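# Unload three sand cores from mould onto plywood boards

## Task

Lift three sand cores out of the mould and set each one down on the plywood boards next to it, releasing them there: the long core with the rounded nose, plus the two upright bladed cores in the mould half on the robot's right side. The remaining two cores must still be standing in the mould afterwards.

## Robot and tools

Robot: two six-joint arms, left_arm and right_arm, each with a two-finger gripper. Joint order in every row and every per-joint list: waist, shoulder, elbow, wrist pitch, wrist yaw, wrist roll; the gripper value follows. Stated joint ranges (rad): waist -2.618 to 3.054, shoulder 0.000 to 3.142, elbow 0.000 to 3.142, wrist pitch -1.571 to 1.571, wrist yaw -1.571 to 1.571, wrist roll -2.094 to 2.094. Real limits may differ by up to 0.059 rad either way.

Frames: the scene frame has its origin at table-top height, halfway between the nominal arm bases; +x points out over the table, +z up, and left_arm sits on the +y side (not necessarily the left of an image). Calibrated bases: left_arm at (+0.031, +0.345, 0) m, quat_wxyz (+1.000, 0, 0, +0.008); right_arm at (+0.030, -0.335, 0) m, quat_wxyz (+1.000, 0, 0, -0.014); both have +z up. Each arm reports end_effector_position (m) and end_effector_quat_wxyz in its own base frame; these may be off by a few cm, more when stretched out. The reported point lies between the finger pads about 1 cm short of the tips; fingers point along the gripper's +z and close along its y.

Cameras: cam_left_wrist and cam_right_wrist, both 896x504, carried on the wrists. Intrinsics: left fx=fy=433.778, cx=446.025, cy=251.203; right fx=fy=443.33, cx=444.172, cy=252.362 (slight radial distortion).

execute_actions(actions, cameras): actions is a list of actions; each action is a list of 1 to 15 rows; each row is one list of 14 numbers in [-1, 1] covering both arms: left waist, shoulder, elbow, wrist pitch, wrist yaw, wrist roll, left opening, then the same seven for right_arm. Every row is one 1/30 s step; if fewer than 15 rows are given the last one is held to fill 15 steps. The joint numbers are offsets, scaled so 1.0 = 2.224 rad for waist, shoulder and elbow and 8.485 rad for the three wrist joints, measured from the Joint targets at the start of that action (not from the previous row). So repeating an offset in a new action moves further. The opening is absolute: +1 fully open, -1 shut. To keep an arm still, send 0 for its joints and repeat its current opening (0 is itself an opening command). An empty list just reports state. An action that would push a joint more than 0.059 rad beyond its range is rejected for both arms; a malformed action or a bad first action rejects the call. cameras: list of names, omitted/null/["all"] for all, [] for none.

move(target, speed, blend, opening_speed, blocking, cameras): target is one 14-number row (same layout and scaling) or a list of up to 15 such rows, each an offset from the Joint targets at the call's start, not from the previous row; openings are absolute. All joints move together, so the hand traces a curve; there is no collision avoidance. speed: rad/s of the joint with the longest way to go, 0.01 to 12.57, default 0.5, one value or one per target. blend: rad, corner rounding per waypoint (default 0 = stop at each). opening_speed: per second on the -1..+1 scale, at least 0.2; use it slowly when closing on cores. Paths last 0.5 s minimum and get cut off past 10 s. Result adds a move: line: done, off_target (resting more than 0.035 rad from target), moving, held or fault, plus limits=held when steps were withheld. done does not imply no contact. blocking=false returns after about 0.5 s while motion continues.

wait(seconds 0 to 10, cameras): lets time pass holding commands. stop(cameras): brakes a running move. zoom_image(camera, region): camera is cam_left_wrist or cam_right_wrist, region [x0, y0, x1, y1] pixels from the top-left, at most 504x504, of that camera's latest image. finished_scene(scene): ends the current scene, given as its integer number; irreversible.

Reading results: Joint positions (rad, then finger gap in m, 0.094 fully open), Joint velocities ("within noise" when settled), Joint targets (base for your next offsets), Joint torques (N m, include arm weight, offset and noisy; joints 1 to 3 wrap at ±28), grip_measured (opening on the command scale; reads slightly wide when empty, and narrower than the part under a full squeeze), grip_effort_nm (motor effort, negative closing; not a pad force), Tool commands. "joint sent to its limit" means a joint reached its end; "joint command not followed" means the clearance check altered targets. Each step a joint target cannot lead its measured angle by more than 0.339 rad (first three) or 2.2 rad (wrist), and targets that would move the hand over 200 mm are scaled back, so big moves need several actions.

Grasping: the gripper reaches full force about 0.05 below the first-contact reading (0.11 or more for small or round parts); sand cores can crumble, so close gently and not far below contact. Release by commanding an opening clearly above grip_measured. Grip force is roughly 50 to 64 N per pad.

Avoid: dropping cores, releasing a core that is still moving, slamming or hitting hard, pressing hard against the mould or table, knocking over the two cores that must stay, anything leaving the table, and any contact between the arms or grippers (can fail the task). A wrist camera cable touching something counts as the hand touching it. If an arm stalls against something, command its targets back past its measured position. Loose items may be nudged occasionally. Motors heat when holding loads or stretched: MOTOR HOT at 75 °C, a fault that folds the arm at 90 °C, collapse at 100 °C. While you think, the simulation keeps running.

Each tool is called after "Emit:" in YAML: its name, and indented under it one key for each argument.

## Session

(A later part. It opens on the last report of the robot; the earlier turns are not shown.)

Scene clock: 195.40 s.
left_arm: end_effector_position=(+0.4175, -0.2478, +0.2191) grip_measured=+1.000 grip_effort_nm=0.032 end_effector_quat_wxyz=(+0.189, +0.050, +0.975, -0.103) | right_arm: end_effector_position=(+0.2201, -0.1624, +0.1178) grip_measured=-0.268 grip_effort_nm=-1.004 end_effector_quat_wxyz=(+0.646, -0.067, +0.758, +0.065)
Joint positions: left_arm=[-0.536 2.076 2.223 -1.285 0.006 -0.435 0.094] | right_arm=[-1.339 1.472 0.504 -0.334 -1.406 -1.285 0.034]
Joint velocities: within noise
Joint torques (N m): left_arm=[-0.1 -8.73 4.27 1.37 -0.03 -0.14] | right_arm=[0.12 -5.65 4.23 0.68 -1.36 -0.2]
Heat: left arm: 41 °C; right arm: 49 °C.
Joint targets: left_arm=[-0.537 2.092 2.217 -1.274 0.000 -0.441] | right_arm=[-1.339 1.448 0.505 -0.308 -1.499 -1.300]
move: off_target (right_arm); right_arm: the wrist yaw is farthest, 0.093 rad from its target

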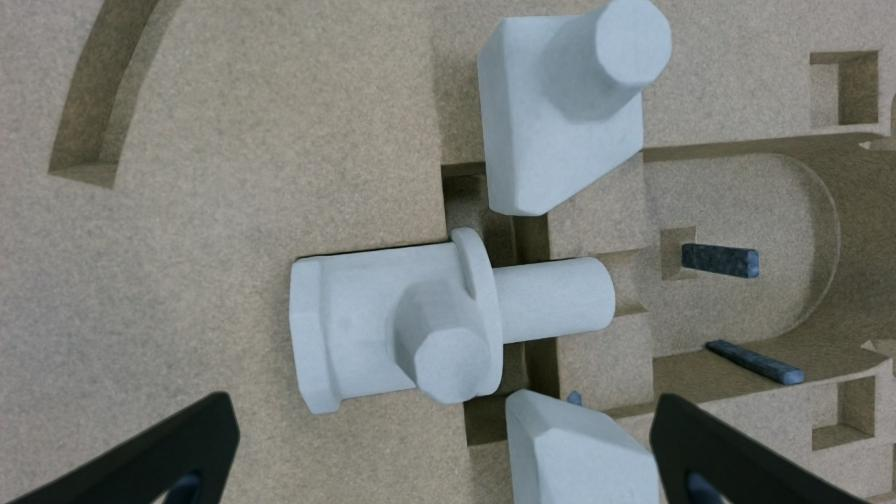

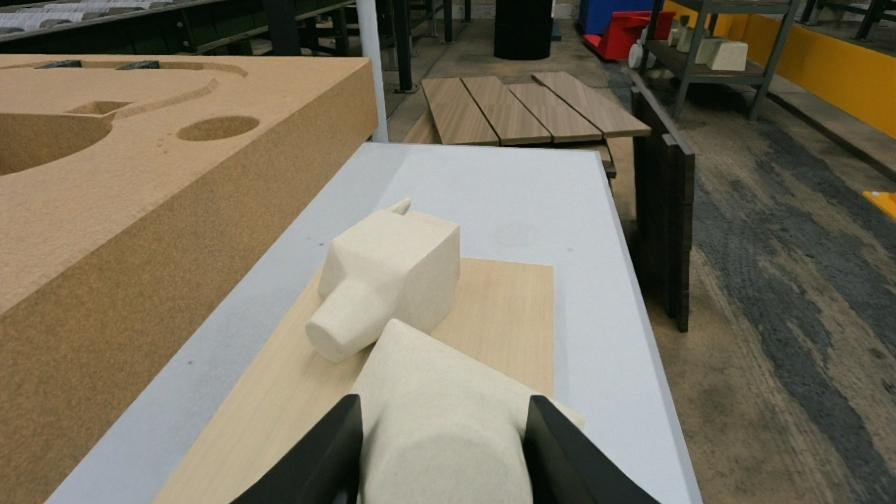

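Emit:
move:
  target: [0,0,0,0,0,0,1,0.009,0.0472,-0.0045,0.0141,0,0,-0.55]
  speed: 0.12

Scene clock: 219.67 s.
left_arm: end_effector_position=(+0.4175, -0.2478, +0.2191) grip_measured=+1.000 grip_effort_nm=0.027 end_effector_quat_wxyz=(+0.189, +0.050, +0.975, -0.103) | right_arm: end_effector_position=(+0.2251, -0.1676, +0.1132) grip_measured=-0.269 grip_effort_nm=-1.004 end_effector_quat_wxyz=(+0.661, -0.087, +0.743, +0.059)
Joint positions: left_arm=[-0.536 2.076 2.223 -1.285 0.006 -0.435 0.094] | right_arm=[-1.327 1.547 0.504 -0.218 -1.446 -1.286 0.034]
Joint velocities: within noise
Joint torques (N m): left_arm=[-0.13 -8.68 4.34 1.36 -0.05 -0.13] | right_arm=[0.59 -3.66 3.26 0.74 -0.98 -0.19]
Heat: left arm: 42 °C; right arm: 43 °C.
Joint targets: left_arm=[-0.537 2.092 2.217 -1.274 0.000 -0.441] | right_arm=[-1.319 1.553 0.495 -0.189 -1.499 -1.300]
move: off_target (right_arm); right_arm: the wrist yaw is farthest, 0.053 rad from its target

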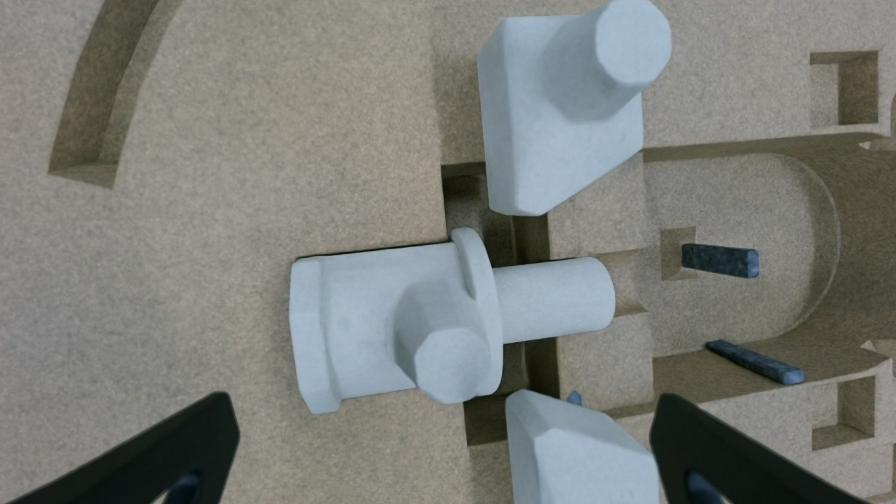

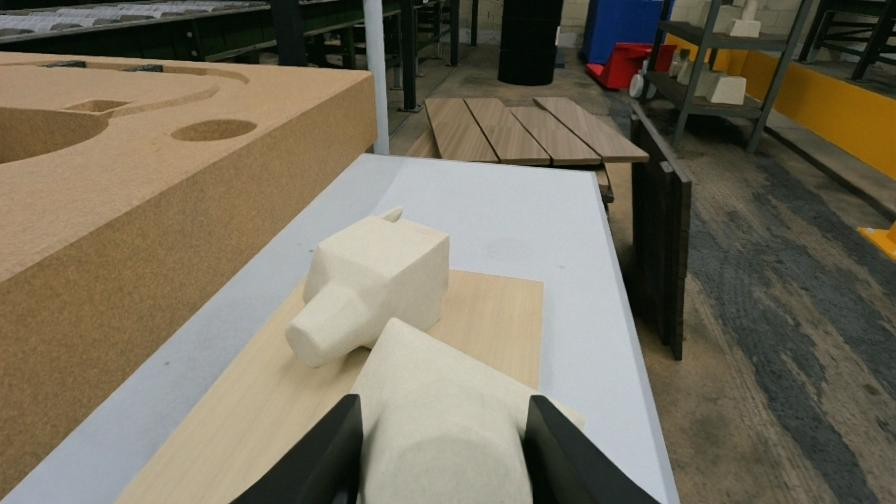

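Emit:
move:
  target: [0,0,0,0,0,0,1,0.012,0.020,0.006,0.0065,0,0,-0.55]
  speed: 0.12
  cameras: ["cam_right_wrist"]

Emit:
move:
  target: [0,0,0,0,0,0,1,0,0.020,0,0.006,0,0,-0.55]
  speed: 0.12
  cameras: ["cam_right_wrist"]

Scene clock: 224.50 s.
left_arm: end_effector_position=(+0.4175, -0.2478, +0.2191) grip_measured=+1.000 grip_effort_nm=0.022 end_effector_quat_wxyz=(+0.189, +0.050, +0.975, -0.103) | right_arm: end_effector_position=(+0.2305, -0.1658, +0.1115) grip_measured=-0.269 grip_effort_nm=-1.009 end_effector_quat_wxyz=(+0.671, -0.106, +0.732, +0.062)
Joint positions: left_arm=[-0.536 2.076 2.223 -1.285 0.006 -0.435 0.094] | right_arm=[-1.303 1.587 0.504 -0.154 -1.472 -1.287 0.034]
Joint velocities: within noise
Joint torques (N m): left_arm=[-0.13 -8.65 4.37 1.36 -0.03 -0.12] | right_arm=[0.98 -3.44 4.12 0.7 -0.74 -0.18]
Heat: left arm: 42 °C; right arm: 41 °C.
Joint targets: left_arm=[-0.537 2.092 2.217 -1.274 0.000 -0.441] | right_arm=[-1.292 1.597 0.508 -0.133 -1.499 -1.300]
move: done
Images, in order (width x height): cam_right_wrist 896x504.

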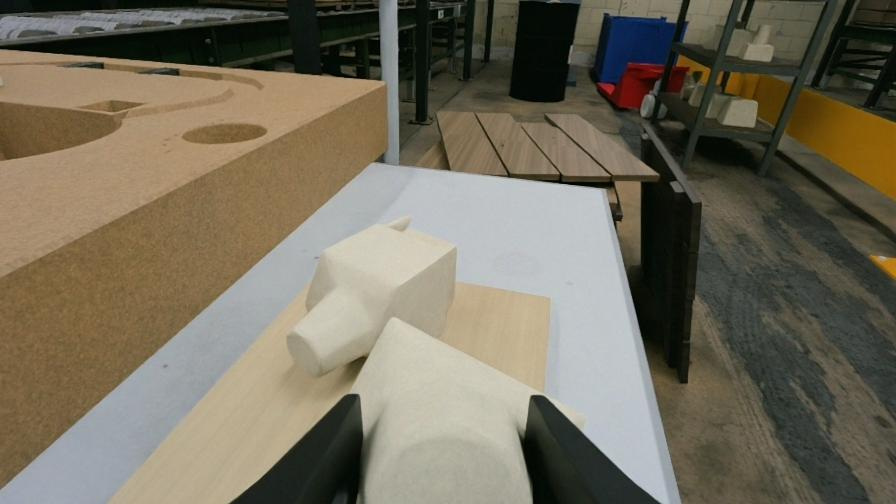

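Scene clock: 225.30 s.
left_arm: end_effector_position=(+0.4175, -0.2478, +0.2191) grip_measured=+1.000 grip_effort_nm=0.027 end_effector_quat_wxyz=(+0.189, +0.050, +0.975, -0.103) | right_arm: end_effector_position=(+0.2313, -0.1672, +0.1092) grip_measured=-0.269 grip_effort_nm=-1.004 end_effector_quat_wxyz=(+0.680, -0.109, +0.722, +0.064)
Joint positions: left_arm=[-0.536 2.076 2.223 -1.285 0.006 -0.435 0.094] | right_arm=[-1.303 1.627 0.504 -0.109 -1.5 -1.287 0.034]
Joint velocities: within noise
Joint torques (N m): left_arm=[-0.09 -8.69 4.3 1.36 -0.02 -0.14] | right_arm=[0.96 -3.38 3.97 0.71 -0.47 -0.18]
Heat: left arm: 42 °C; right arm: 41 °C.
Joint targets: left_arm=[-0.537 2.092 2.217 -1.274 0.000 -0.441] | right_arm=[-1.292 1.642 0.508 -0.083 -1.500 -1.300]
move: done
Images, in order (width x height): cam_right_wrist 896x504.

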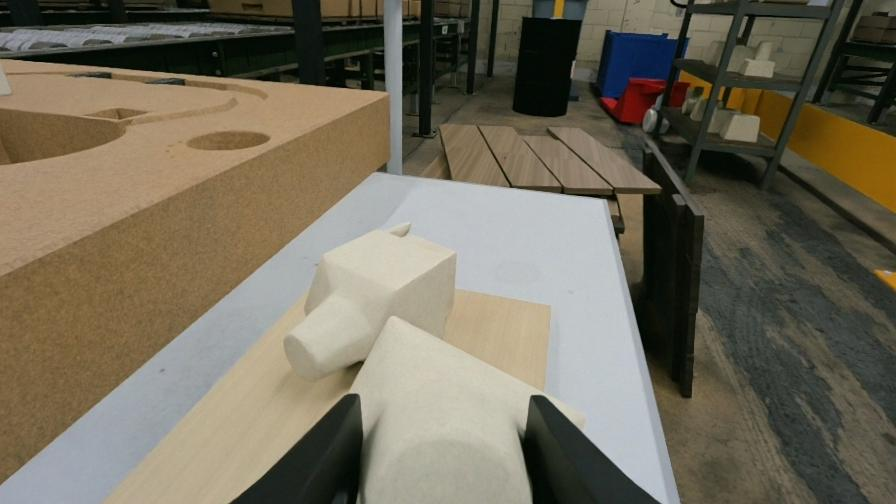

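Emit:
move:
  target: [0,0,0,0,0,0,1,0.006,0.009,-0.024,0.0045,0,0,-0.55]
  speed: 0.1
  cameras: ["cam_right_wrist"]

Emit:
move:
  target: [0,0,0,0,0,0,1,0,0.009,-0.024,0.004,0,0,-0.55]
  speed: 0.1
  cameras: ["cam_right_wrist"]

Scene clock: 230.60 s.
left_arm: end_effector_position=(+0.4175, -0.2478, +0.2191) grip_measured=+1.000 grip_effort_nm=0.022 end_effector_quat_wxyz=(+0.189, +0.050, +0.975, -0.103) | right_arm: end_effector_position=(+0.2314, -0.1628, +0.1065) grip_measured=-0.269 grip_effort_nm=-1.004 end_effector_quat_wxyz=(+0.687, -0.123, +0.713, +0.057)
Joint positions: left_arm=[-0.536 2.076 2.223 -1.285 0.006 -0.435 0.094] | right_arm=[-1.298 1.641 0.477 -0.037 -1.519 -1.289 0.034]
Joint velocities: left_arm=[within noise] | right_arm=[-0.012 -0.007 0.002 -0.037 -0.154 -0.095 -0.001]
Joint torques (N m): left_arm=[0.05 -8.69 4.3 1.37 -0.04 -0.14] | right_arm=[1.65 -2.88 1.87 0.41 -0.28 -0.16]
Heat: left arm: 42 °C; right arm: 40 °C.
Joint targets: left_arm=[-0.537 2.092 2.217 -1.274 0.000 -0.441] | right_arm=[-1.279 1.662 0.455 -0.044 -1.500 -1.300]
move: done
Images, in order (width x height): cam_right_wrist 896x504.

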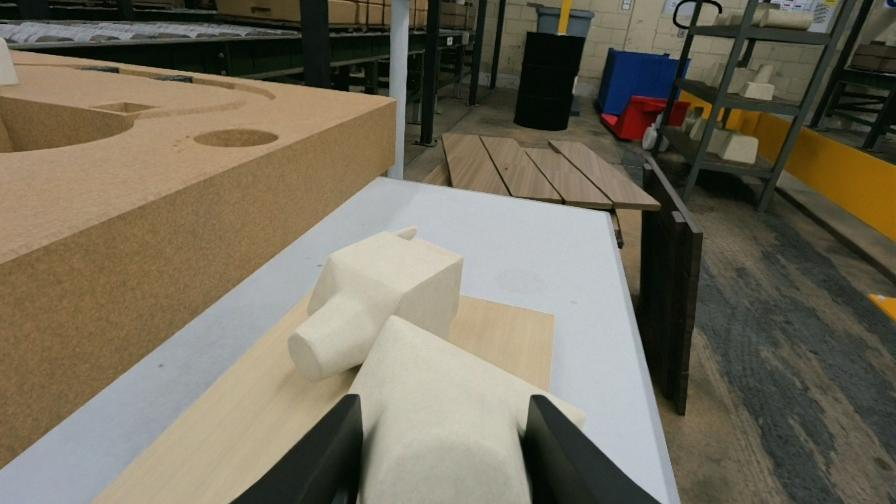

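Scene clock: 231.50 s.
left_arm: end_effector_position=(+0.4175, -0.2478, +0.2191) grip_measured=+1.000 grip_effort_nm=0.032 end_effector_quat_wxyz=(+0.189, +0.050, +0.975, -0.103) | right_arm: end_effector_position=(+0.2289, -0.1530, +0.1008) grip_measured=-0.269 grip_effort_nm=-1.004 end_effector_quat_wxyz=(+0.696, -0.131, +0.704, +0.055)
Joint positions: left_arm=[-0.536 2.076 2.223 -1.285 0.006 -0.435 0.094] | right_arm=[-1.298 1.659 0.43 0.028 -1.543 -1.306 0.034]
Joint velocities: within noise
Joint torques (N m): left_arm=[-0.03 -8.76 4.3 1.37 -0.04 -0.12] | right_arm=[1.68 -2.58 1.22 0.19 -0.06 0.04]
Heat: left arm: 42 °C; right arm: 40 °C.
Joint targets: left_arm=[-0.537 2.092 2.217 -1.274 0.000 -0.441] | right_arm=[-1.279 1.682 0.401 -0.010 -1.500 -1.300]
move: off_target (right_arm); right_arm: the wrist yaw is farthest, 0.043 rad from its target
Images, in order (width x height): cam_right_wrist 896x504.

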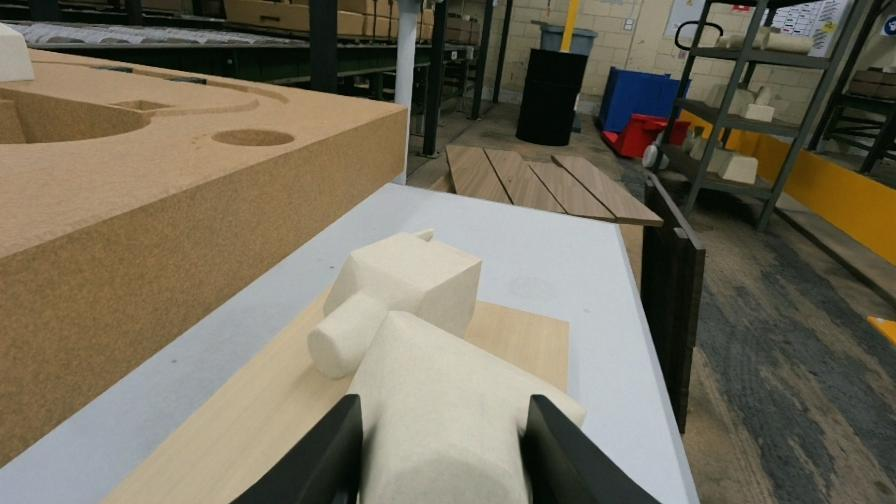

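Emit:
move:
  target: [0,0,0,0,0,0,1,0,0.004,-0.022,0.004,0,0,-0.55]
  speed: 0.1
  cameras: ["cam_right_wrist"]

Emit:
move:
  target: [0,0,0,0,0,0,1,0,0.004,-0.022,0.004,0,0,-0.55]
  speed: 0.1
  cameras: ["cam_right_wrist"]

Scene clock: 235.40 s.
left_arm: end_effector_position=(+0.4175, -0.2478, +0.2191) grip_measured=+1.000 grip_effort_nm=0.032 end_effector_quat_wxyz=(+0.189, +0.050, +0.975, -0.103) | right_arm: end_effector_position=(+0.2253, -0.1403, +0.0932) grip_measured=-0.270 grip_effort_nm=-1.004 end_effector_quat_wxyz=(+0.698, -0.123, +0.702, +0.065)
Joint positions: left_arm=[-0.536 2.076 2.223 -1.285 0.006 -0.435 0.094] | right_arm=[-1.298 1.669 0.378 0.063 -1.553 -1.309 0.034]
Joint velocities: within noise
Joint torques (N m): left_arm=[-0.09 -8.75 4.4 1.39 -0.04 -0.13] | right_arm=[1.66 -2.52 1.11 0.12 0.02 0.07]
Heat: left arm: 42 °C; right arm: 40 °C.
Joint targets: left_arm=[-0.537 2.092 2.217 -1.274 0.000 -0.441] | right_arm=[-1.279 1.691 0.352 0.024 -1.499 -1.300]
move: off_target (right_arm); right_arm: the wrist yaw is farthest, 0.053 rad from its target
Images, in order (width x height): cam_right_wrist 896x504.

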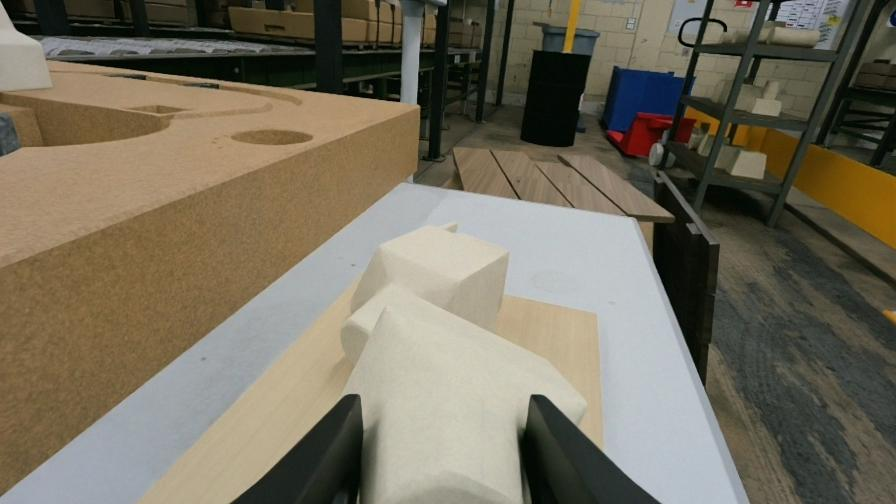

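Scene clock: 236.20 s.
left_arm: end_effector_position=(+0.4175, -0.2478, +0.2191) grip_measured=+1.000 grip_effort_nm=0.027 end_effector_quat_wxyz=(+0.189, +0.050, +0.975, -0.103) | right_arm: end_effector_position=(+0.2214, -0.1235, +0.0775) grip_measured=-0.289 grip_effort_nm=-0.994 end_effector_quat_wxyz=(+0.686, -0.096, +0.716, +0.091)
Joint positions: left_arm=[-0.536 2.076 2.223 -1.285 0.006 -0.435 0.094] | right_arm=[-1.293 1.687 0.319 0.066 -1.525 -1.303 0.033]
Joint velocities: within noise
Joint torques (N m): left_arm=[-0.08 -8.65 4.42 1.37 -0.05 -0.13] | right_arm=[1.29 -2.89 1.46 0.33 -0.24 -0.01]
Heat: left arm: 42 °C; right arm: 39 °C.
Joint targets: left_arm=[-0.537 2.092 2.217 -1.274 0.000 -0.441] | right_arm=[-1.279 1.700 0.303 0.058 -1.500 -1.300]
move: done
Images, in order (width x height): cam_right_wrist 896x504.

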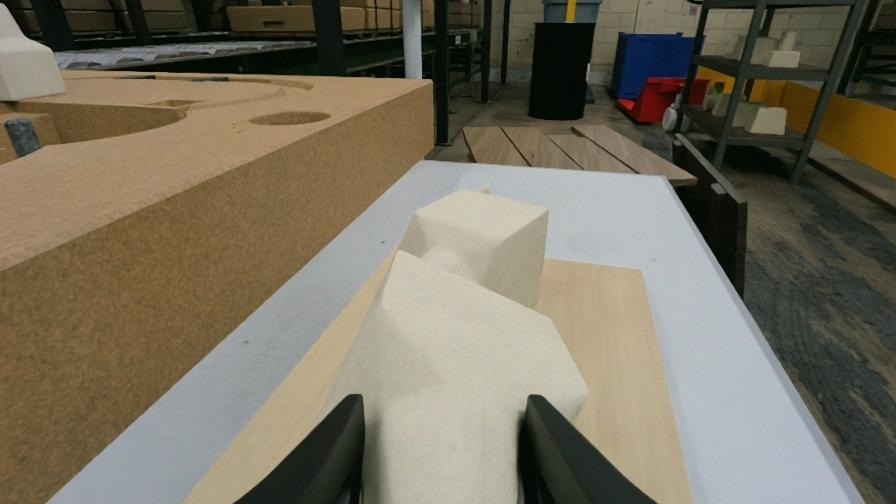

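Emit:
move:
  target: [0,0,0,0,0,0,1,-0.008,0.006,-0.015,0.0045,0,0,-0.55]
  speed: 0.1
  cameras: ["cam_right_wrist"]

Scene clock: 241.30 s.
left_arm: end_effector_position=(+0.4175, -0.2478, +0.2191) grip_measured=+1.000 grip_effort_nm=0.027 end_effector_quat_wxyz=(+0.189, +0.050, +0.975, -0.103) | right_arm: end_effector_position=(+0.2189, -0.1153, +0.0702) grip_measured=-0.301 grip_effort_nm=-0.999 end_effector_quat_wxyz=(+0.682, -0.089, +0.720, +0.097)
Joint positions: left_arm=[-0.536 2.076 2.223 -1.285 0.006 -0.435 0.094] | right_arm=[-1.293 1.701 0.285 0.095 -1.517 -1.303 0.033]
Joint velocities: within noise
Joint torques (N m): left_arm=[-0.1 -8.66 4.33 1.37 -0.02 -0.14] | right_arm=[-0.25 -2.82 1.29 0.41 -0.32 -0.01]
Heat: left arm: 42 °C; right arm: 39 °C.
Joint targets: left_arm=[-0.537 2.092 2.217 -1.274 0.000 -0.441] | right_arm=[-1.296 1.713 0.270 0.096 -1.499 -1.300]
move: done
Images, in order (width x height): cam_right_wrist 896x504.

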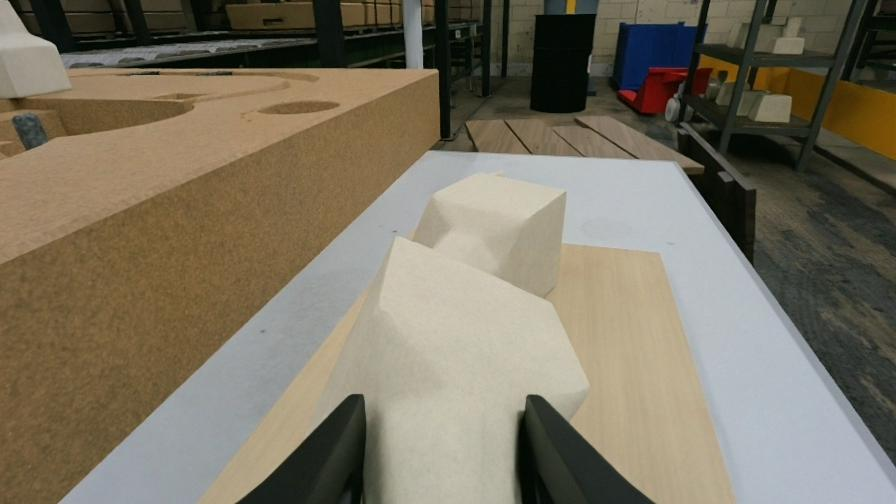

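Emit:
move:
  target: [0,0,0,0,0,0,1,-0.008,0.006,-0.012,0.0035,0,0,-0.55]
  speed: 0.1
  cameras: ["cam_right_wrist"]

Emit:
move:
  target: [0,0,0,0,0,0,1,-0.008,0.006,-0.012,0.0035,0,0,-0.55]
  speed: 0.1
  cameras: ["cam_right_wrist"]

Scene clock: 247.10 s.
left_arm: end_effector_position=(+0.4175, -0.2478, +0.2191) grip_measured=+1.000 grip_effort_nm=0.022 end_effector_quat_wxyz=(+0.189, +0.050, +0.975, -0.103) | right_arm: end_effector_position=(+0.2151, -0.1123, +0.0635) grip_measured=-0.313 grip_effort_nm=-0.994 end_effector_quat_wxyz=(+0.678, -0.077, +0.725, +0.095)
Joint positions: left_arm=[-0.536 2.076 2.223 -1.285 0.006 -0.435 0.094] | right_arm=[-1.31 1.715 0.257 0.122 -1.505 -1.302 0.032]
Joint velocities: within noise
Joint torques (N m): left_arm=[-0.08 -8.65 4.34 1.37 -0.02 -0.11] | right_arm=[-0.38 -2.81 1.21 0.4 -0.44 0]
Heat: left arm: 42 °C; right arm: 38 °C.
Joint targets: left_arm=[-0.537 2.092 2.217 -1.274 0.000 -0.441] | right_arm=[-1.314 1.726 0.244 0.125 -1.500 -1.300]
move: done
Images, in order (width x height): cam_right_wrist 896x504.

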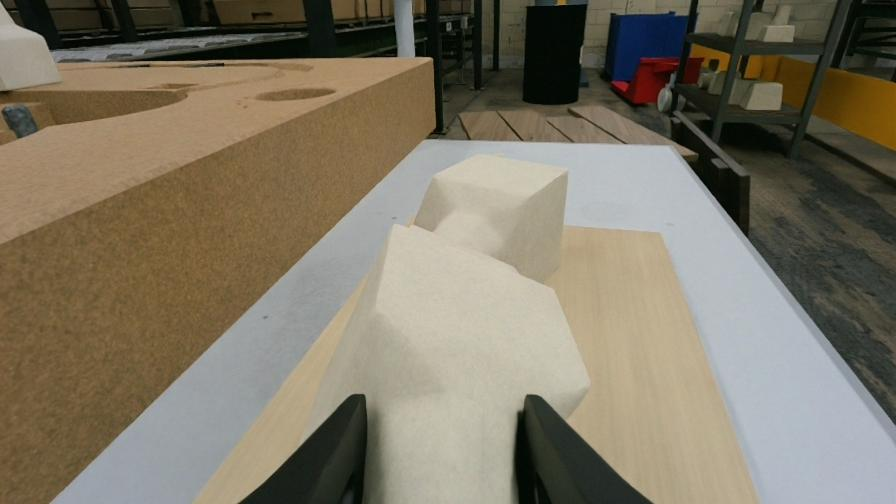

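Scene clock: 247.90 s.
left_arm: end_effector_position=(+0.4175, -0.2478, +0.2191) grip_measured=+1.000 grip_effort_nm=0.027 end_effector_quat_wxyz=(+0.189, +0.050, +0.975, -0.103) | right_arm: end_effector_position=(+0.2122, -0.1100, +0.0627) grip_measured=-0.313 grip_effort_nm=-1.004 end_effector_quat_wxyz=(+0.683, -0.075, +0.721, +0.089)
Joint positions: left_arm=[-0.536 2.076 2.223 -1.285 0.006 -0.435 0.094] | right_arm=[-1.325 1.725 0.232 0.164 -1.519 -1.303 0.032]
Joint velocities: within noise
Joint torques (N m): left_arm=[0.01 -8.65 4.36 1.37 -0.03 -0.11] | right_arm=[-0.65 -2.52 0.83 0.27 -0.31 -0.01]
Heat: left arm: 42 °C; right arm: 38 °C.
Joint targets: left_arm=[-0.537 2.092 2.217 -1.274 0.000 -0.441] | right_arm=[-1.332 1.740 0.217 0.155 -1.499 -1.300]
move: done
Images, in order (width x height): cam_right_wrist 896x504.

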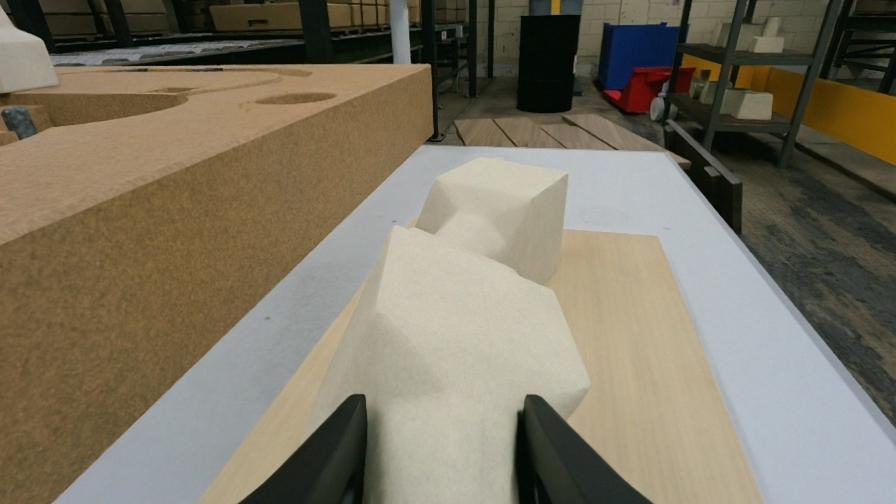

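Emit:
move:
  target: [0,0,0,0,0,0,1,0,0.005,-0.013,0.002,0,0,-0.55]
  speed: 0.1
  cameras: ["cam_right_wrist"]

Emit:
move:
  target: [0,0,0,0,0,0,1,0,0.005,-0.013,0.002,0,0,-0.55]
  speed: 0.1
  cameras: ["cam_right_wrist"]

Scene clock: 252.13 s.
left_arm: end_effector_position=(+0.4175, -0.2478, +0.2191) grip_measured=+1.000 grip_effort_nm=0.027 end_effector_quat_wxyz=(+0.189, +0.050, +0.975, -0.103) | right_arm: end_effector_position=(+0.2101, -0.1047, +0.0623) grip_measured=-0.313 grip_effort_nm=-1.004 end_effector_quat_wxyz=(+0.688, -0.073, +0.716, +0.091)
Joint positions: left_arm=[-0.536 2.076 2.223 -1.285 0.006 -0.435 0.094] | right_arm=[-1.33 1.734 0.208 0.193 -1.533 -1.303 0.032]
Joint velocities: within noise
Joint torques (N m): left_arm=[-0.03 -8.65 4.34 1.36 -0.04 -0.14] | right_arm=[-0.2 -2.19 0.34 0.19 -0.16 0]
Heat: left arm: 42 °C; right arm: 38 °C.
Joint targets: left_arm=[-0.537 2.092 2.217 -1.274 0.000 -0.441] | right_arm=[-1.332 1.751 0.188 0.172 -1.499 -1.300]
move: done
Images, in order (width x height): cam_right_wrist 896x504.

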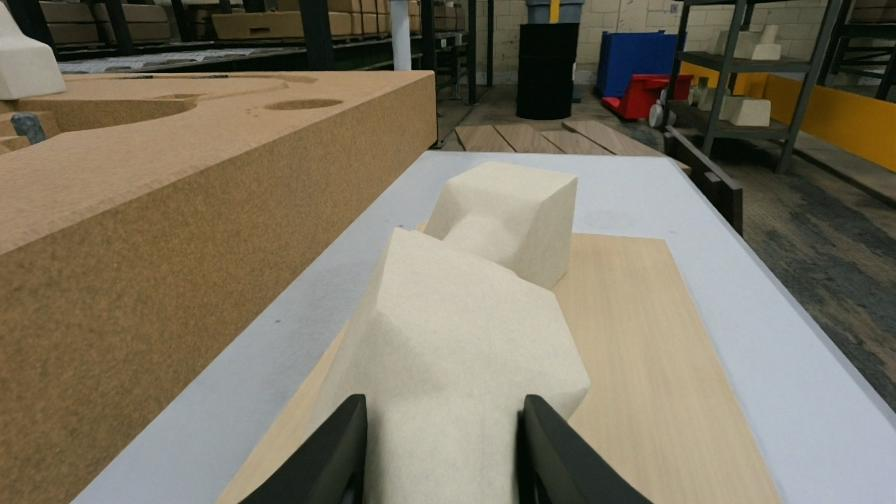

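Scene clock: 252.93 s.
left_arm: end_effector_position=(+0.4175, -0.2478, +0.2191) grip_measured=+1.000 grip_effort_nm=0.032 end_effector_quat_wxyz=(+0.189, +0.050, +0.975, -0.103) | right_arm: end_effector_position=(+0.2085, -0.0976, +0.0616) grip_measured=-0.314 grip_effort_nm=-1.009 end_effector_quat_wxyz=(+0.692, -0.072, +0.712, +0.094)
Joint positions: left_arm=[-0.536 2.076 2.223 -1.285 0.006 -0.435 0.094] | right_arm=[-1.33 1.743 0.182 0.22 -1.546 -1.307 0.032]
Joint velocities: within noise
Joint torques (N m): left_arm=[-0.03 -8.69 4.34 1.34 -0.02 -0.11] | right_arm=[-0.21 -1.95 -0.09 0.11 -0.06 0.05]
Heat: left arm: 42 °C; right arm: 38 °C.
Joint targets: left_arm=[-0.537 2.092 2.217 -1.274 0.000 -0.441] | right_arm=[-1.332 1.762 0.159 0.189 -1.499 -1.300]
move: off_target (right_arm); right_arm: the wrist yaw is farthest, 0.047 rad from its target
Images, in order (width x height): cam_right_wrist 896x504.

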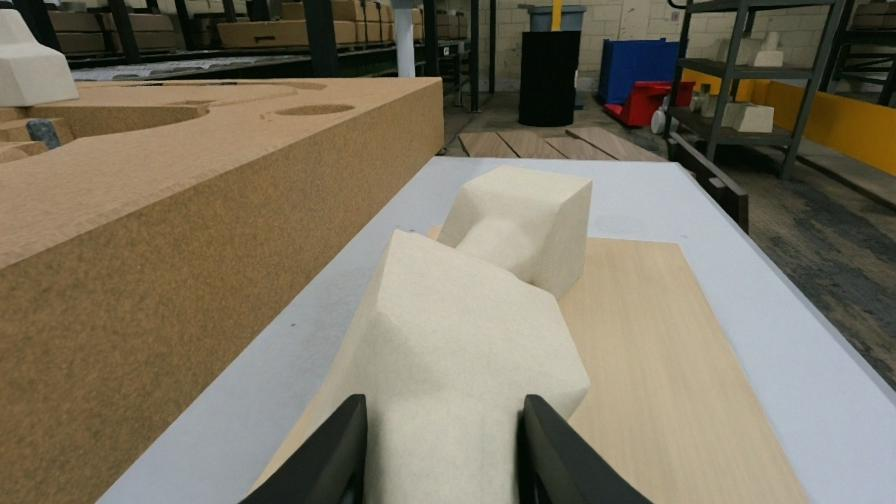

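Emit:
move:
  target:
    - [0,0,0,0,0,0,1,-0.030,-0.005,0.008,0,0,0,-0.55]
    - [0,0,0,0,0,0,1,-0.030,-0.005,0.008,0,0,0,-0.05]
  speed: 0.1
  opening_speed: 0.25
  cameras: ["cam_right_wrist"]

Scene clock: 258.47 s.
left_arm: end_effector_position=(+0.4175, -0.2478, +0.2191) grip_measured=+1.000 grip_effort_nm=0.017 end_effector_quat_wxyz=(+0.189, +0.050, +0.975, -0.103) | right_arm: end_effector_position=(+0.2019, -0.1088, +0.0530) grip_measured=-0.053 grip_effort_nm=0.173 end_effector_quat_wxyz=(+0.677, -0.037, +0.730, +0.080)
Joint positions: left_arm=[-0.536 2.076 2.223 -1.285 0.006 -0.435 0.094] | right_arm=[-1.388 1.743 0.179 0.199 -1.5 -1.299 0.044]
Joint velocities: within noise
Joint torques (N m): left_arm=[-0.08 -8.73 4.37 1.37 -0.03 -0.14] | right_arm=[-0.9 -2.8 1.47 0.25 -0.49 -0.06]
Heat: left arm: 42 °C; right arm: 38 °C.
Joint targets: left_arm=[-0.537 2.092 2.217 -1.274 0.000 -0.441] | right_arm=[-1.399 1.751 0.177 0.189 -1.499 -1.300]
move: done; target 2's new numbers were sent with right_arm's wrist yaw 0.051 rad from that target
Images, in order (width x height): cam_right_wrist 896x504.

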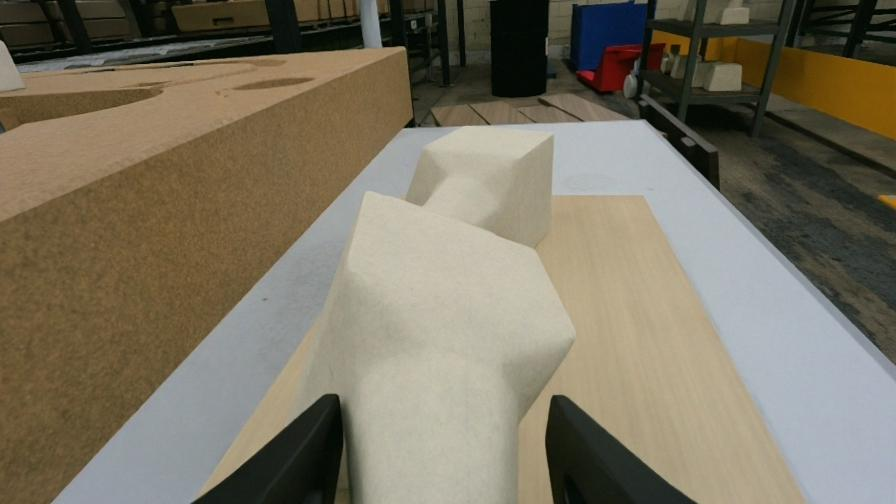

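Emit:
move:
  target:
    - [0,0,0,0,0,0,1,0,0,0,0,0,0,0.5]
    - [0,0,0,0,0,0,1,0.0,-0.02,0.045,0,0,0,0.5]
  speed: 0.2
  opening_speed: 0.4
  cameras: ["cam_right_wrist"]

Scene clock: 263.73 s.
left_arm: end_effector_position=(+0.4175, -0.2478, +0.2191) grip_measured=+1.000 grip_effort_nm=0.022 end_effector_quat_wxyz=(+0.189, +0.050, +0.975, -0.103) | right_arm: end_effector_position=(+0.2065, -0.1388, +0.0584) grip_measured=+0.497 grip_effort_nm=0.178 end_effector_quat_wxyz=(+0.671, -0.069, +0.737, +0.037)
Joint positions: left_arm=[-0.536 2.076 2.223 -1.285 0.006 -0.435 0.094] | right_arm=[-1.391 1.724 0.263 0.199 -1.469 -1.299 0.07]
Joint velocities: within noise
Joint torques (N m): left_arm=[-0.03 -8.73 4.26 1.35 -0.02 -0.13] | right_arm=[-0.68 -5.3 3.33 0.37 -0.77 -0.05]
Heat: left arm: 42 °C; right arm: 38 °C.
Joint targets: left_arm=[-0.537 2.092 2.217 -1.274 0.000 -0.441] | right_arm=[-1.399 1.706 0.277 0.189 -1.499 -1.300]
move: done
Images, in order (width x height): cam_right_wrist 896x504.

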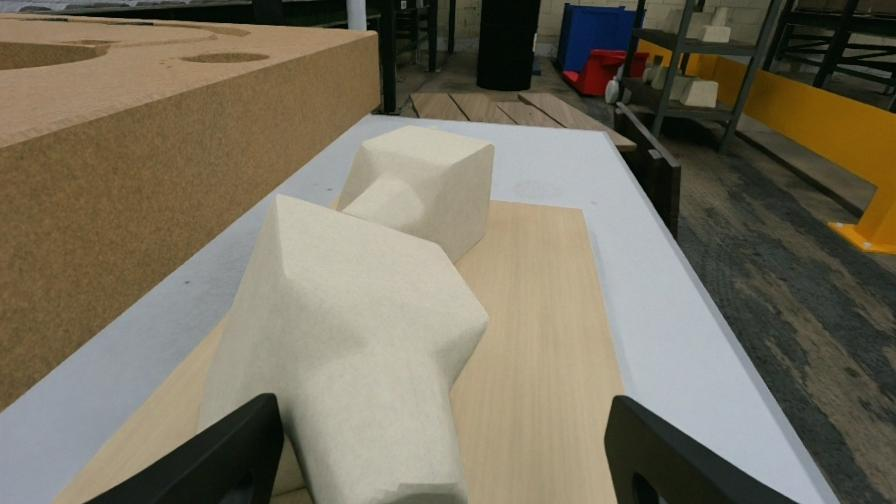

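Emit:
move:
  target:
    - [0,0,0,0,0,0,1,0.012,-0.08,0.03,-0.028,0,0,0.5]
    - [0,0,0,0,0,0,1,0.0,-0.16,0.10,-0.06,0,0,0.5]
  speed: 0.4
  cameras: ["cam_right_wrist"]

Scene clock: 271.93 s.
left_arm: end_effector_position=(+0.4175, -0.2478, +0.2191) grip_measured=+1.000 grip_effort_nm=0.027 end_effector_quat_wxyz=(+0.189, +0.050, +0.975, -0.103) | right_arm: end_effector_position=(+0.2111, -0.1645, +0.1425) grip_measured=+0.497 grip_effort_nm=0.173 end_effector_quat_wxyz=(+0.673, -0.091, +0.734, +0.012)
Joint positions: left_arm=[-0.536 2.076 2.223 -1.285 0.006 -0.435 0.094] | right_arm=[-1.391 1.365 0.477 -0.306 -1.469 -1.298 0.07]
Joint velocities: within noise
Joint torques (N m): left_arm=[-0.08 -8.7 4.29 1.37 -0.04 -0.13] | right_arm=[-0.62 -4.36 6.34 0.42 -0.76 -0.06]
Heat: left arm: 43 °C; right arm: 38 °C.
Joint targets: left_arm=[-0.537 2.092 2.217 -1.274 0.000 -0.441] | right_arm=[-1.399 1.350 0.499 -0.320 -1.499 -1.300]
move: done
Images, in order (width x height): cam_right_wrist 896x504.

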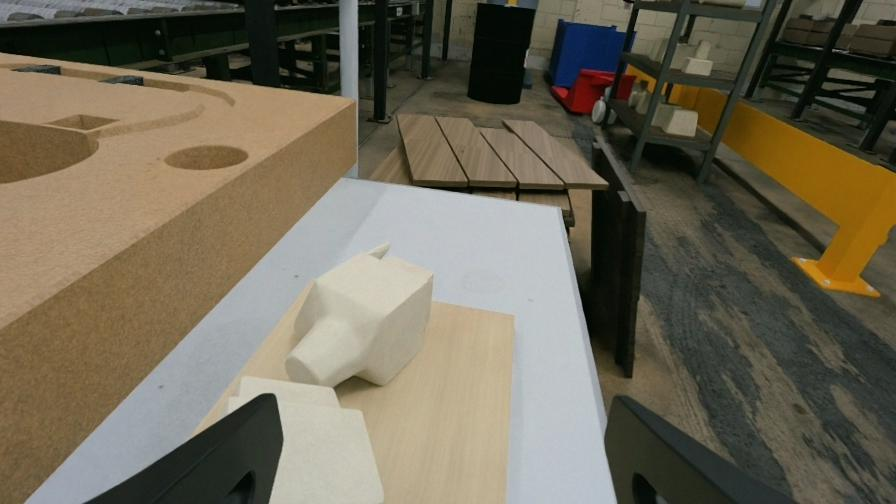

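Emit:
move:
  target:
    - [0,0,0,0,0,0,1,0.0,-0.06,0.10,-0.0,0,0,0.5]
    - [0,0,0,0,0,0,1,-0.02,-0.2,0.25,-0.03,0.1,0.1,0.5]
  speed: 0.6
  cameras: ["cam_right_wrist"]

Scene clock: 277.13 s.
left_arm: end_effector_position=(+0.4175, -0.2478, +0.2191) grip_measured=+1.000 grip_effort_nm=0.032 end_effector_quat_wxyz=(+0.189, +0.050, +0.975, -0.103) | right_arm: end_effector_position=(+0.1462, -0.2686, +0.3226) grip_measured=+0.497 grip_effort_nm=0.168 end_effector_quat_wxyz=(+0.513, +0.229, +0.788, -0.250)
Joint positions: left_arm=[-0.536 2.076 2.223 -1.285 0.006 -0.435 0.094] | right_arm=[-1.436 0.912 1.028 -0.568 -0.648 -0.455 0.07]
Joint velocities: within noise
Joint torques (N m): left_arm=[-0.17 -8.69 4.3 1.36 -0.03 -0.14] | right_arm=[-0.65 -1.55 8.06 1.26 -0.19 -0.01]
Heat: left arm: 43 °C; right arm: 38 °C.
Joint targets: left_arm=[-0.537 2.092 2.217 -1.274 0.000 -0.441] | right_arm=[-1.443 0.905 1.055 -0.575 -0.651 -0.451]
move: done
Images, in order (width x height): cam_right_wrist 896x504.

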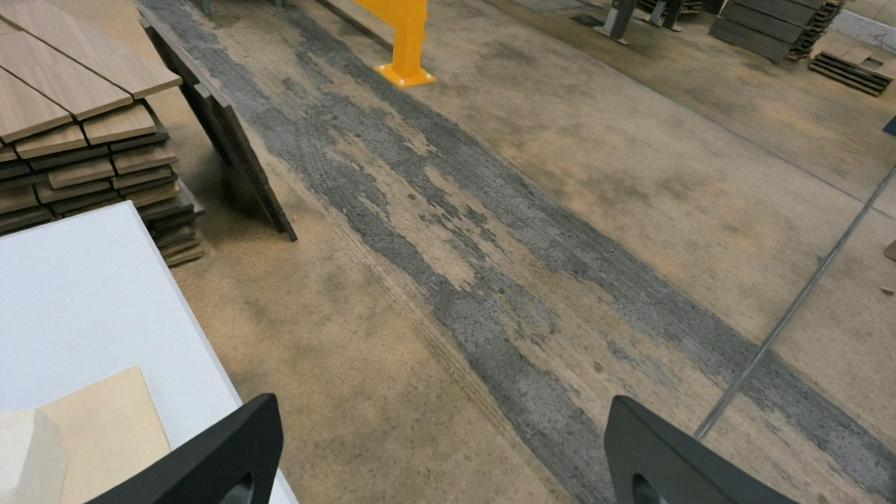

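Swinging the waist left at height to inspect the board from above.

Emit:
move:
  target: [0,0,0,0,0,0,1,0.38,0.06,0,-0.05,0.0767,0.053,0.5]
  speed: 0.8

Scene clock: 280.63 s.
left_arm: end_effector_position=(+0.4175, -0.2478, +0.2191) grip_measured=+1.000 grip_effort_nm=0.037 end_effector_quat_wxyz=(+0.189, +0.050, +0.975, -0.103) | right_arm: end_effector_position=(+0.2200, -0.1493, +0.1945) grip_measured=+0.497 grip_effort_nm=0.173 end_effector_quat_wxyz=(+0.270, +0.281, +0.917, -0.082)
Joint positions: left_arm=[-0.536 2.076 2.223 -1.285 0.006 -0.435 0.094] | right_arm=[-0.605 1.038 1.028 -0.989 -0.008 -0.008 0.07]
Joint velocities: within noise
Joint torques (N m): left_arm=[-0.08 -8.7 4.38 1.37 -0.04 -0.12] | right_arm=[0.64 -1.72 7.9 0.89 0.03 0.04]
Heat: left arm: 43 °C; right arm: 38 °C.
Joint targets: left_arm=[-0.537 2.092 2.217 -1.274 0.000 -0.441] | right_arm=[-0.598 1.039 1.055 -0.999 0.000 -0.001]
move: done

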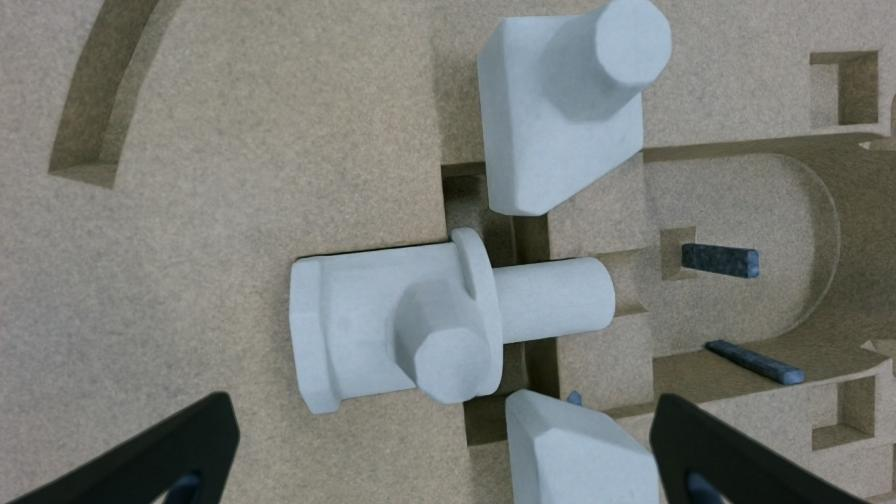

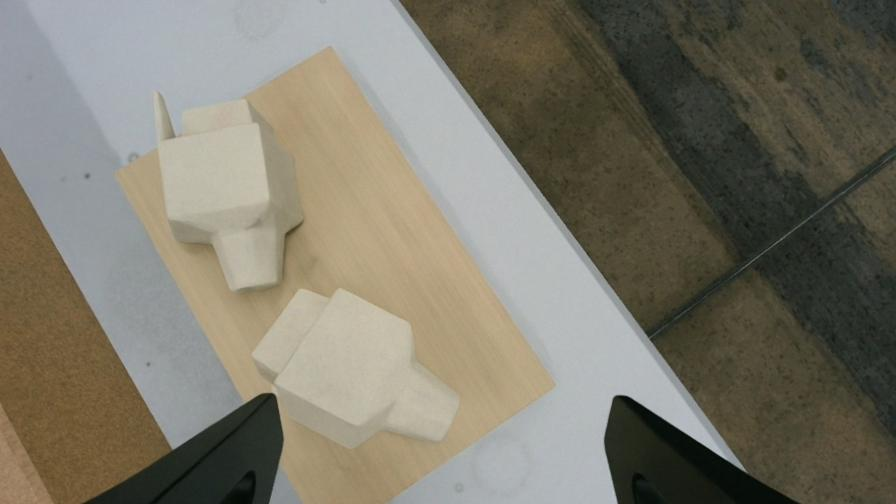

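Emit:
move:
  target: [-0.0103,-0.0184,-0.0818,0.0165,0,-0.0022,0.6,0,0,0,0,0,0,0.5]
  speed: 0.3
  cameras: ["cam_left_wrist"]

Scene clock: 293.63 s.
left_arm: end_effector_position=(+0.4163, -0.2566, +0.1712) grip_measured=+0.602 grip_effort_nm=-0.071 end_effector_quat_wxyz=(+0.168, +0.049, +0.980, -0.096) | right_arm: end_effector_position=(+0.2197, -0.1494, +0.1944) grip_measured=+0.497 grip_effort_nm=0.168 end_effector_quat_wxyz=(+0.269, +0.282, +0.917, -0.082)
Joint positions: left_arm=[-0.552 2.076 2.042 -1.147 0.006 -0.453 0.075] | right_arm=[-0.605 1.038 1.028 -0.99 -0.006 -0.008 0.07]
Joint velocities: within noise
Joint torques (N m): left_arm=[-0.65 -11.86 4.52 1.34 -0.02 -0.13] | right_arm=[0.62 -1.72 7.9 0.9 0.06 0.03]
Heat: left arm: 43 °C; right arm: 37 °C.
Joint targets: left_arm=[-0.560 2.051 2.035 -1.134 0.000 -0.460] | right_arm=[-0.598 1.039 1.055 -0.999 0.000 -0.001]
move: done
Images, in order (width x height): cam_left_wrist 896x504.

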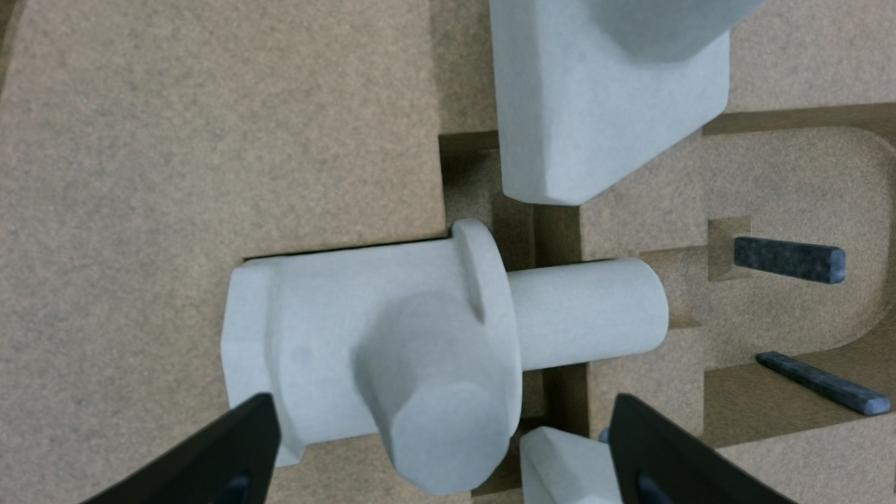

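Emit:
move:
  target: [-0.0055,-0.016,-0.057,0.0118,0,-0.0012,0.6,0,0,0,0,0,0,0.5]
  speed: 0.2
  cameras: ["cam_left_wrist"]

Scene clock: 302.50 s.
left_arm: end_effector_position=(+0.4117, -0.2607, +0.1457) grip_measured=+0.602 grip_effort_nm=-0.051 end_effector_quat_wxyz=(+0.164, +0.050, +0.981, -0.095) | right_arm: end_effector_position=(+0.2196, -0.1493, +0.1943) grip_measured=+0.497 grip_effort_nm=0.168 end_effector_quat_wxyz=(+0.269, +0.282, +0.917, -0.082)
Joint positions: left_arm=[-0.565 2.06 1.917 -1.047 0.006 -0.463 0.075] | right_arm=[-0.605 1.038 1.028 -0.99 -0.006 -0.008 0.07]
Joint velocities: within noise
Joint torques (N m): left_arm=[-0.57 -13.29 4.31 1.32 -0.04 -0.13] | right_arm=[0.62 -1.7 7.92 0.9 0.05 0.03]
Heat: left arm: 47 °C; right arm: 37 °C.
Joint targets: left_arm=[-0.572 2.015 1.908 -1.034 0.000 -0.470] | right_arm=[-0.598 1.039 1.055 -0.999 0.000 -0.001]
move: off_target (left_arm); left_arm: the shoulder is farthest, 0.044 rad from its target
Images, in order (width x height): cam_left_wrist 896x504.

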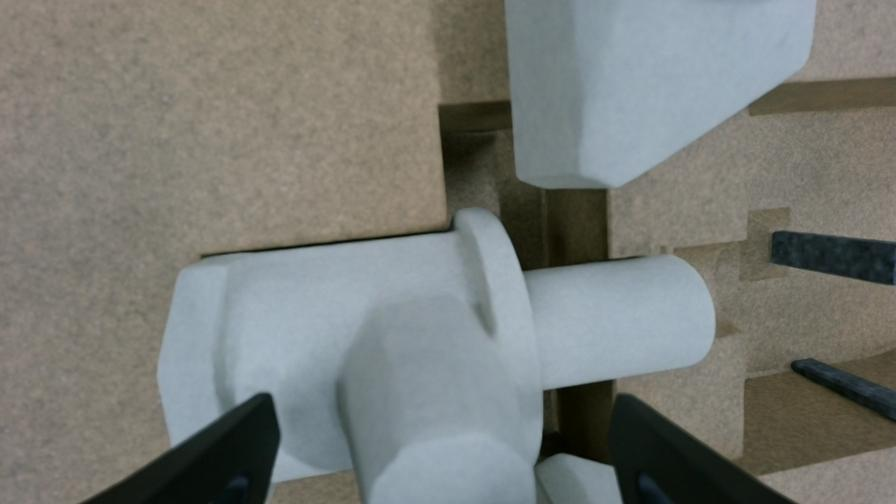

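Emit:
move:
  target: [0,0,0,0,0,0,-0.6,0,0,0,0,0,0,0.5]
  opening_speed: 0.6
  cameras: ["cam_left_wrist"]

Scene clock: 307.27 s.
left_arm: end_effector_position=(+0.4123, -0.2588, +0.1452) grip_measured=-0.218 grip_effort_nm=-0.999 end_effector_quat_wxyz=(+0.165, +0.049, +0.981, -0.090) | right_arm: end_effector_position=(+0.2195, -0.1493, +0.1943) grip_measured=+0.497 grip_effort_nm=0.168 end_effector_quat_wxyz=(+0.269, +0.282, +0.917, -0.082)
Joint positions: left_arm=[-0.565 2.06 1.916 -1.049 -0.006 -0.464 0.037] | right_arm=[-0.605 1.038 1.028 -0.991 -0.006 -0.008 0.07]
Joint velocities: within noise
Joint torques (N m): left_arm=[-0.53 -13.33 4.48 1.32 0.09 -0.12] | right_arm=[0.62 -1.7 7.91 0.9 0.06 0.03]
Heat: left arm: 49 °C; right arm: 37 °C.
Joint targets: left_arm=[-0.572 2.015 1.908 -1.033 0.000 -0.470] | right_arm=[-0.598 1.039 1.055 -0.999 0.000 -0.002]
move: off_target (left_arm); left_arm: the shoulder is farthest, 0.045 rad from its target
Images, in order (width x height): cam_left_wrist 896x504.

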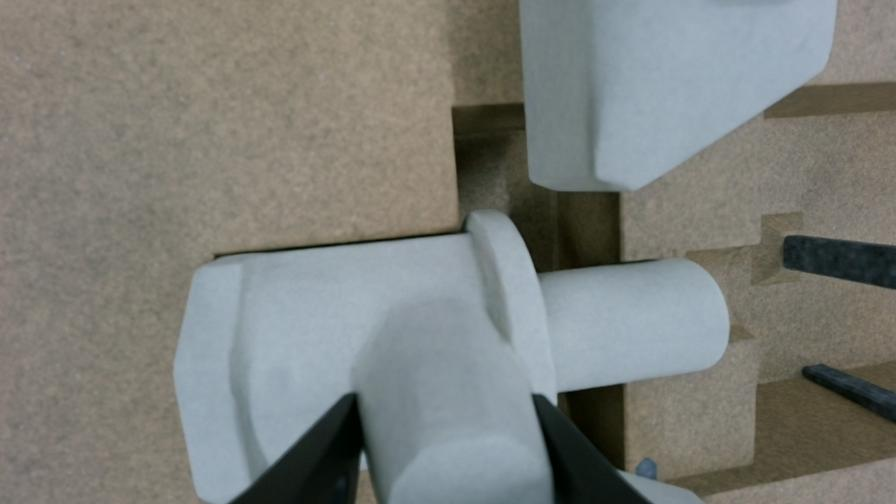

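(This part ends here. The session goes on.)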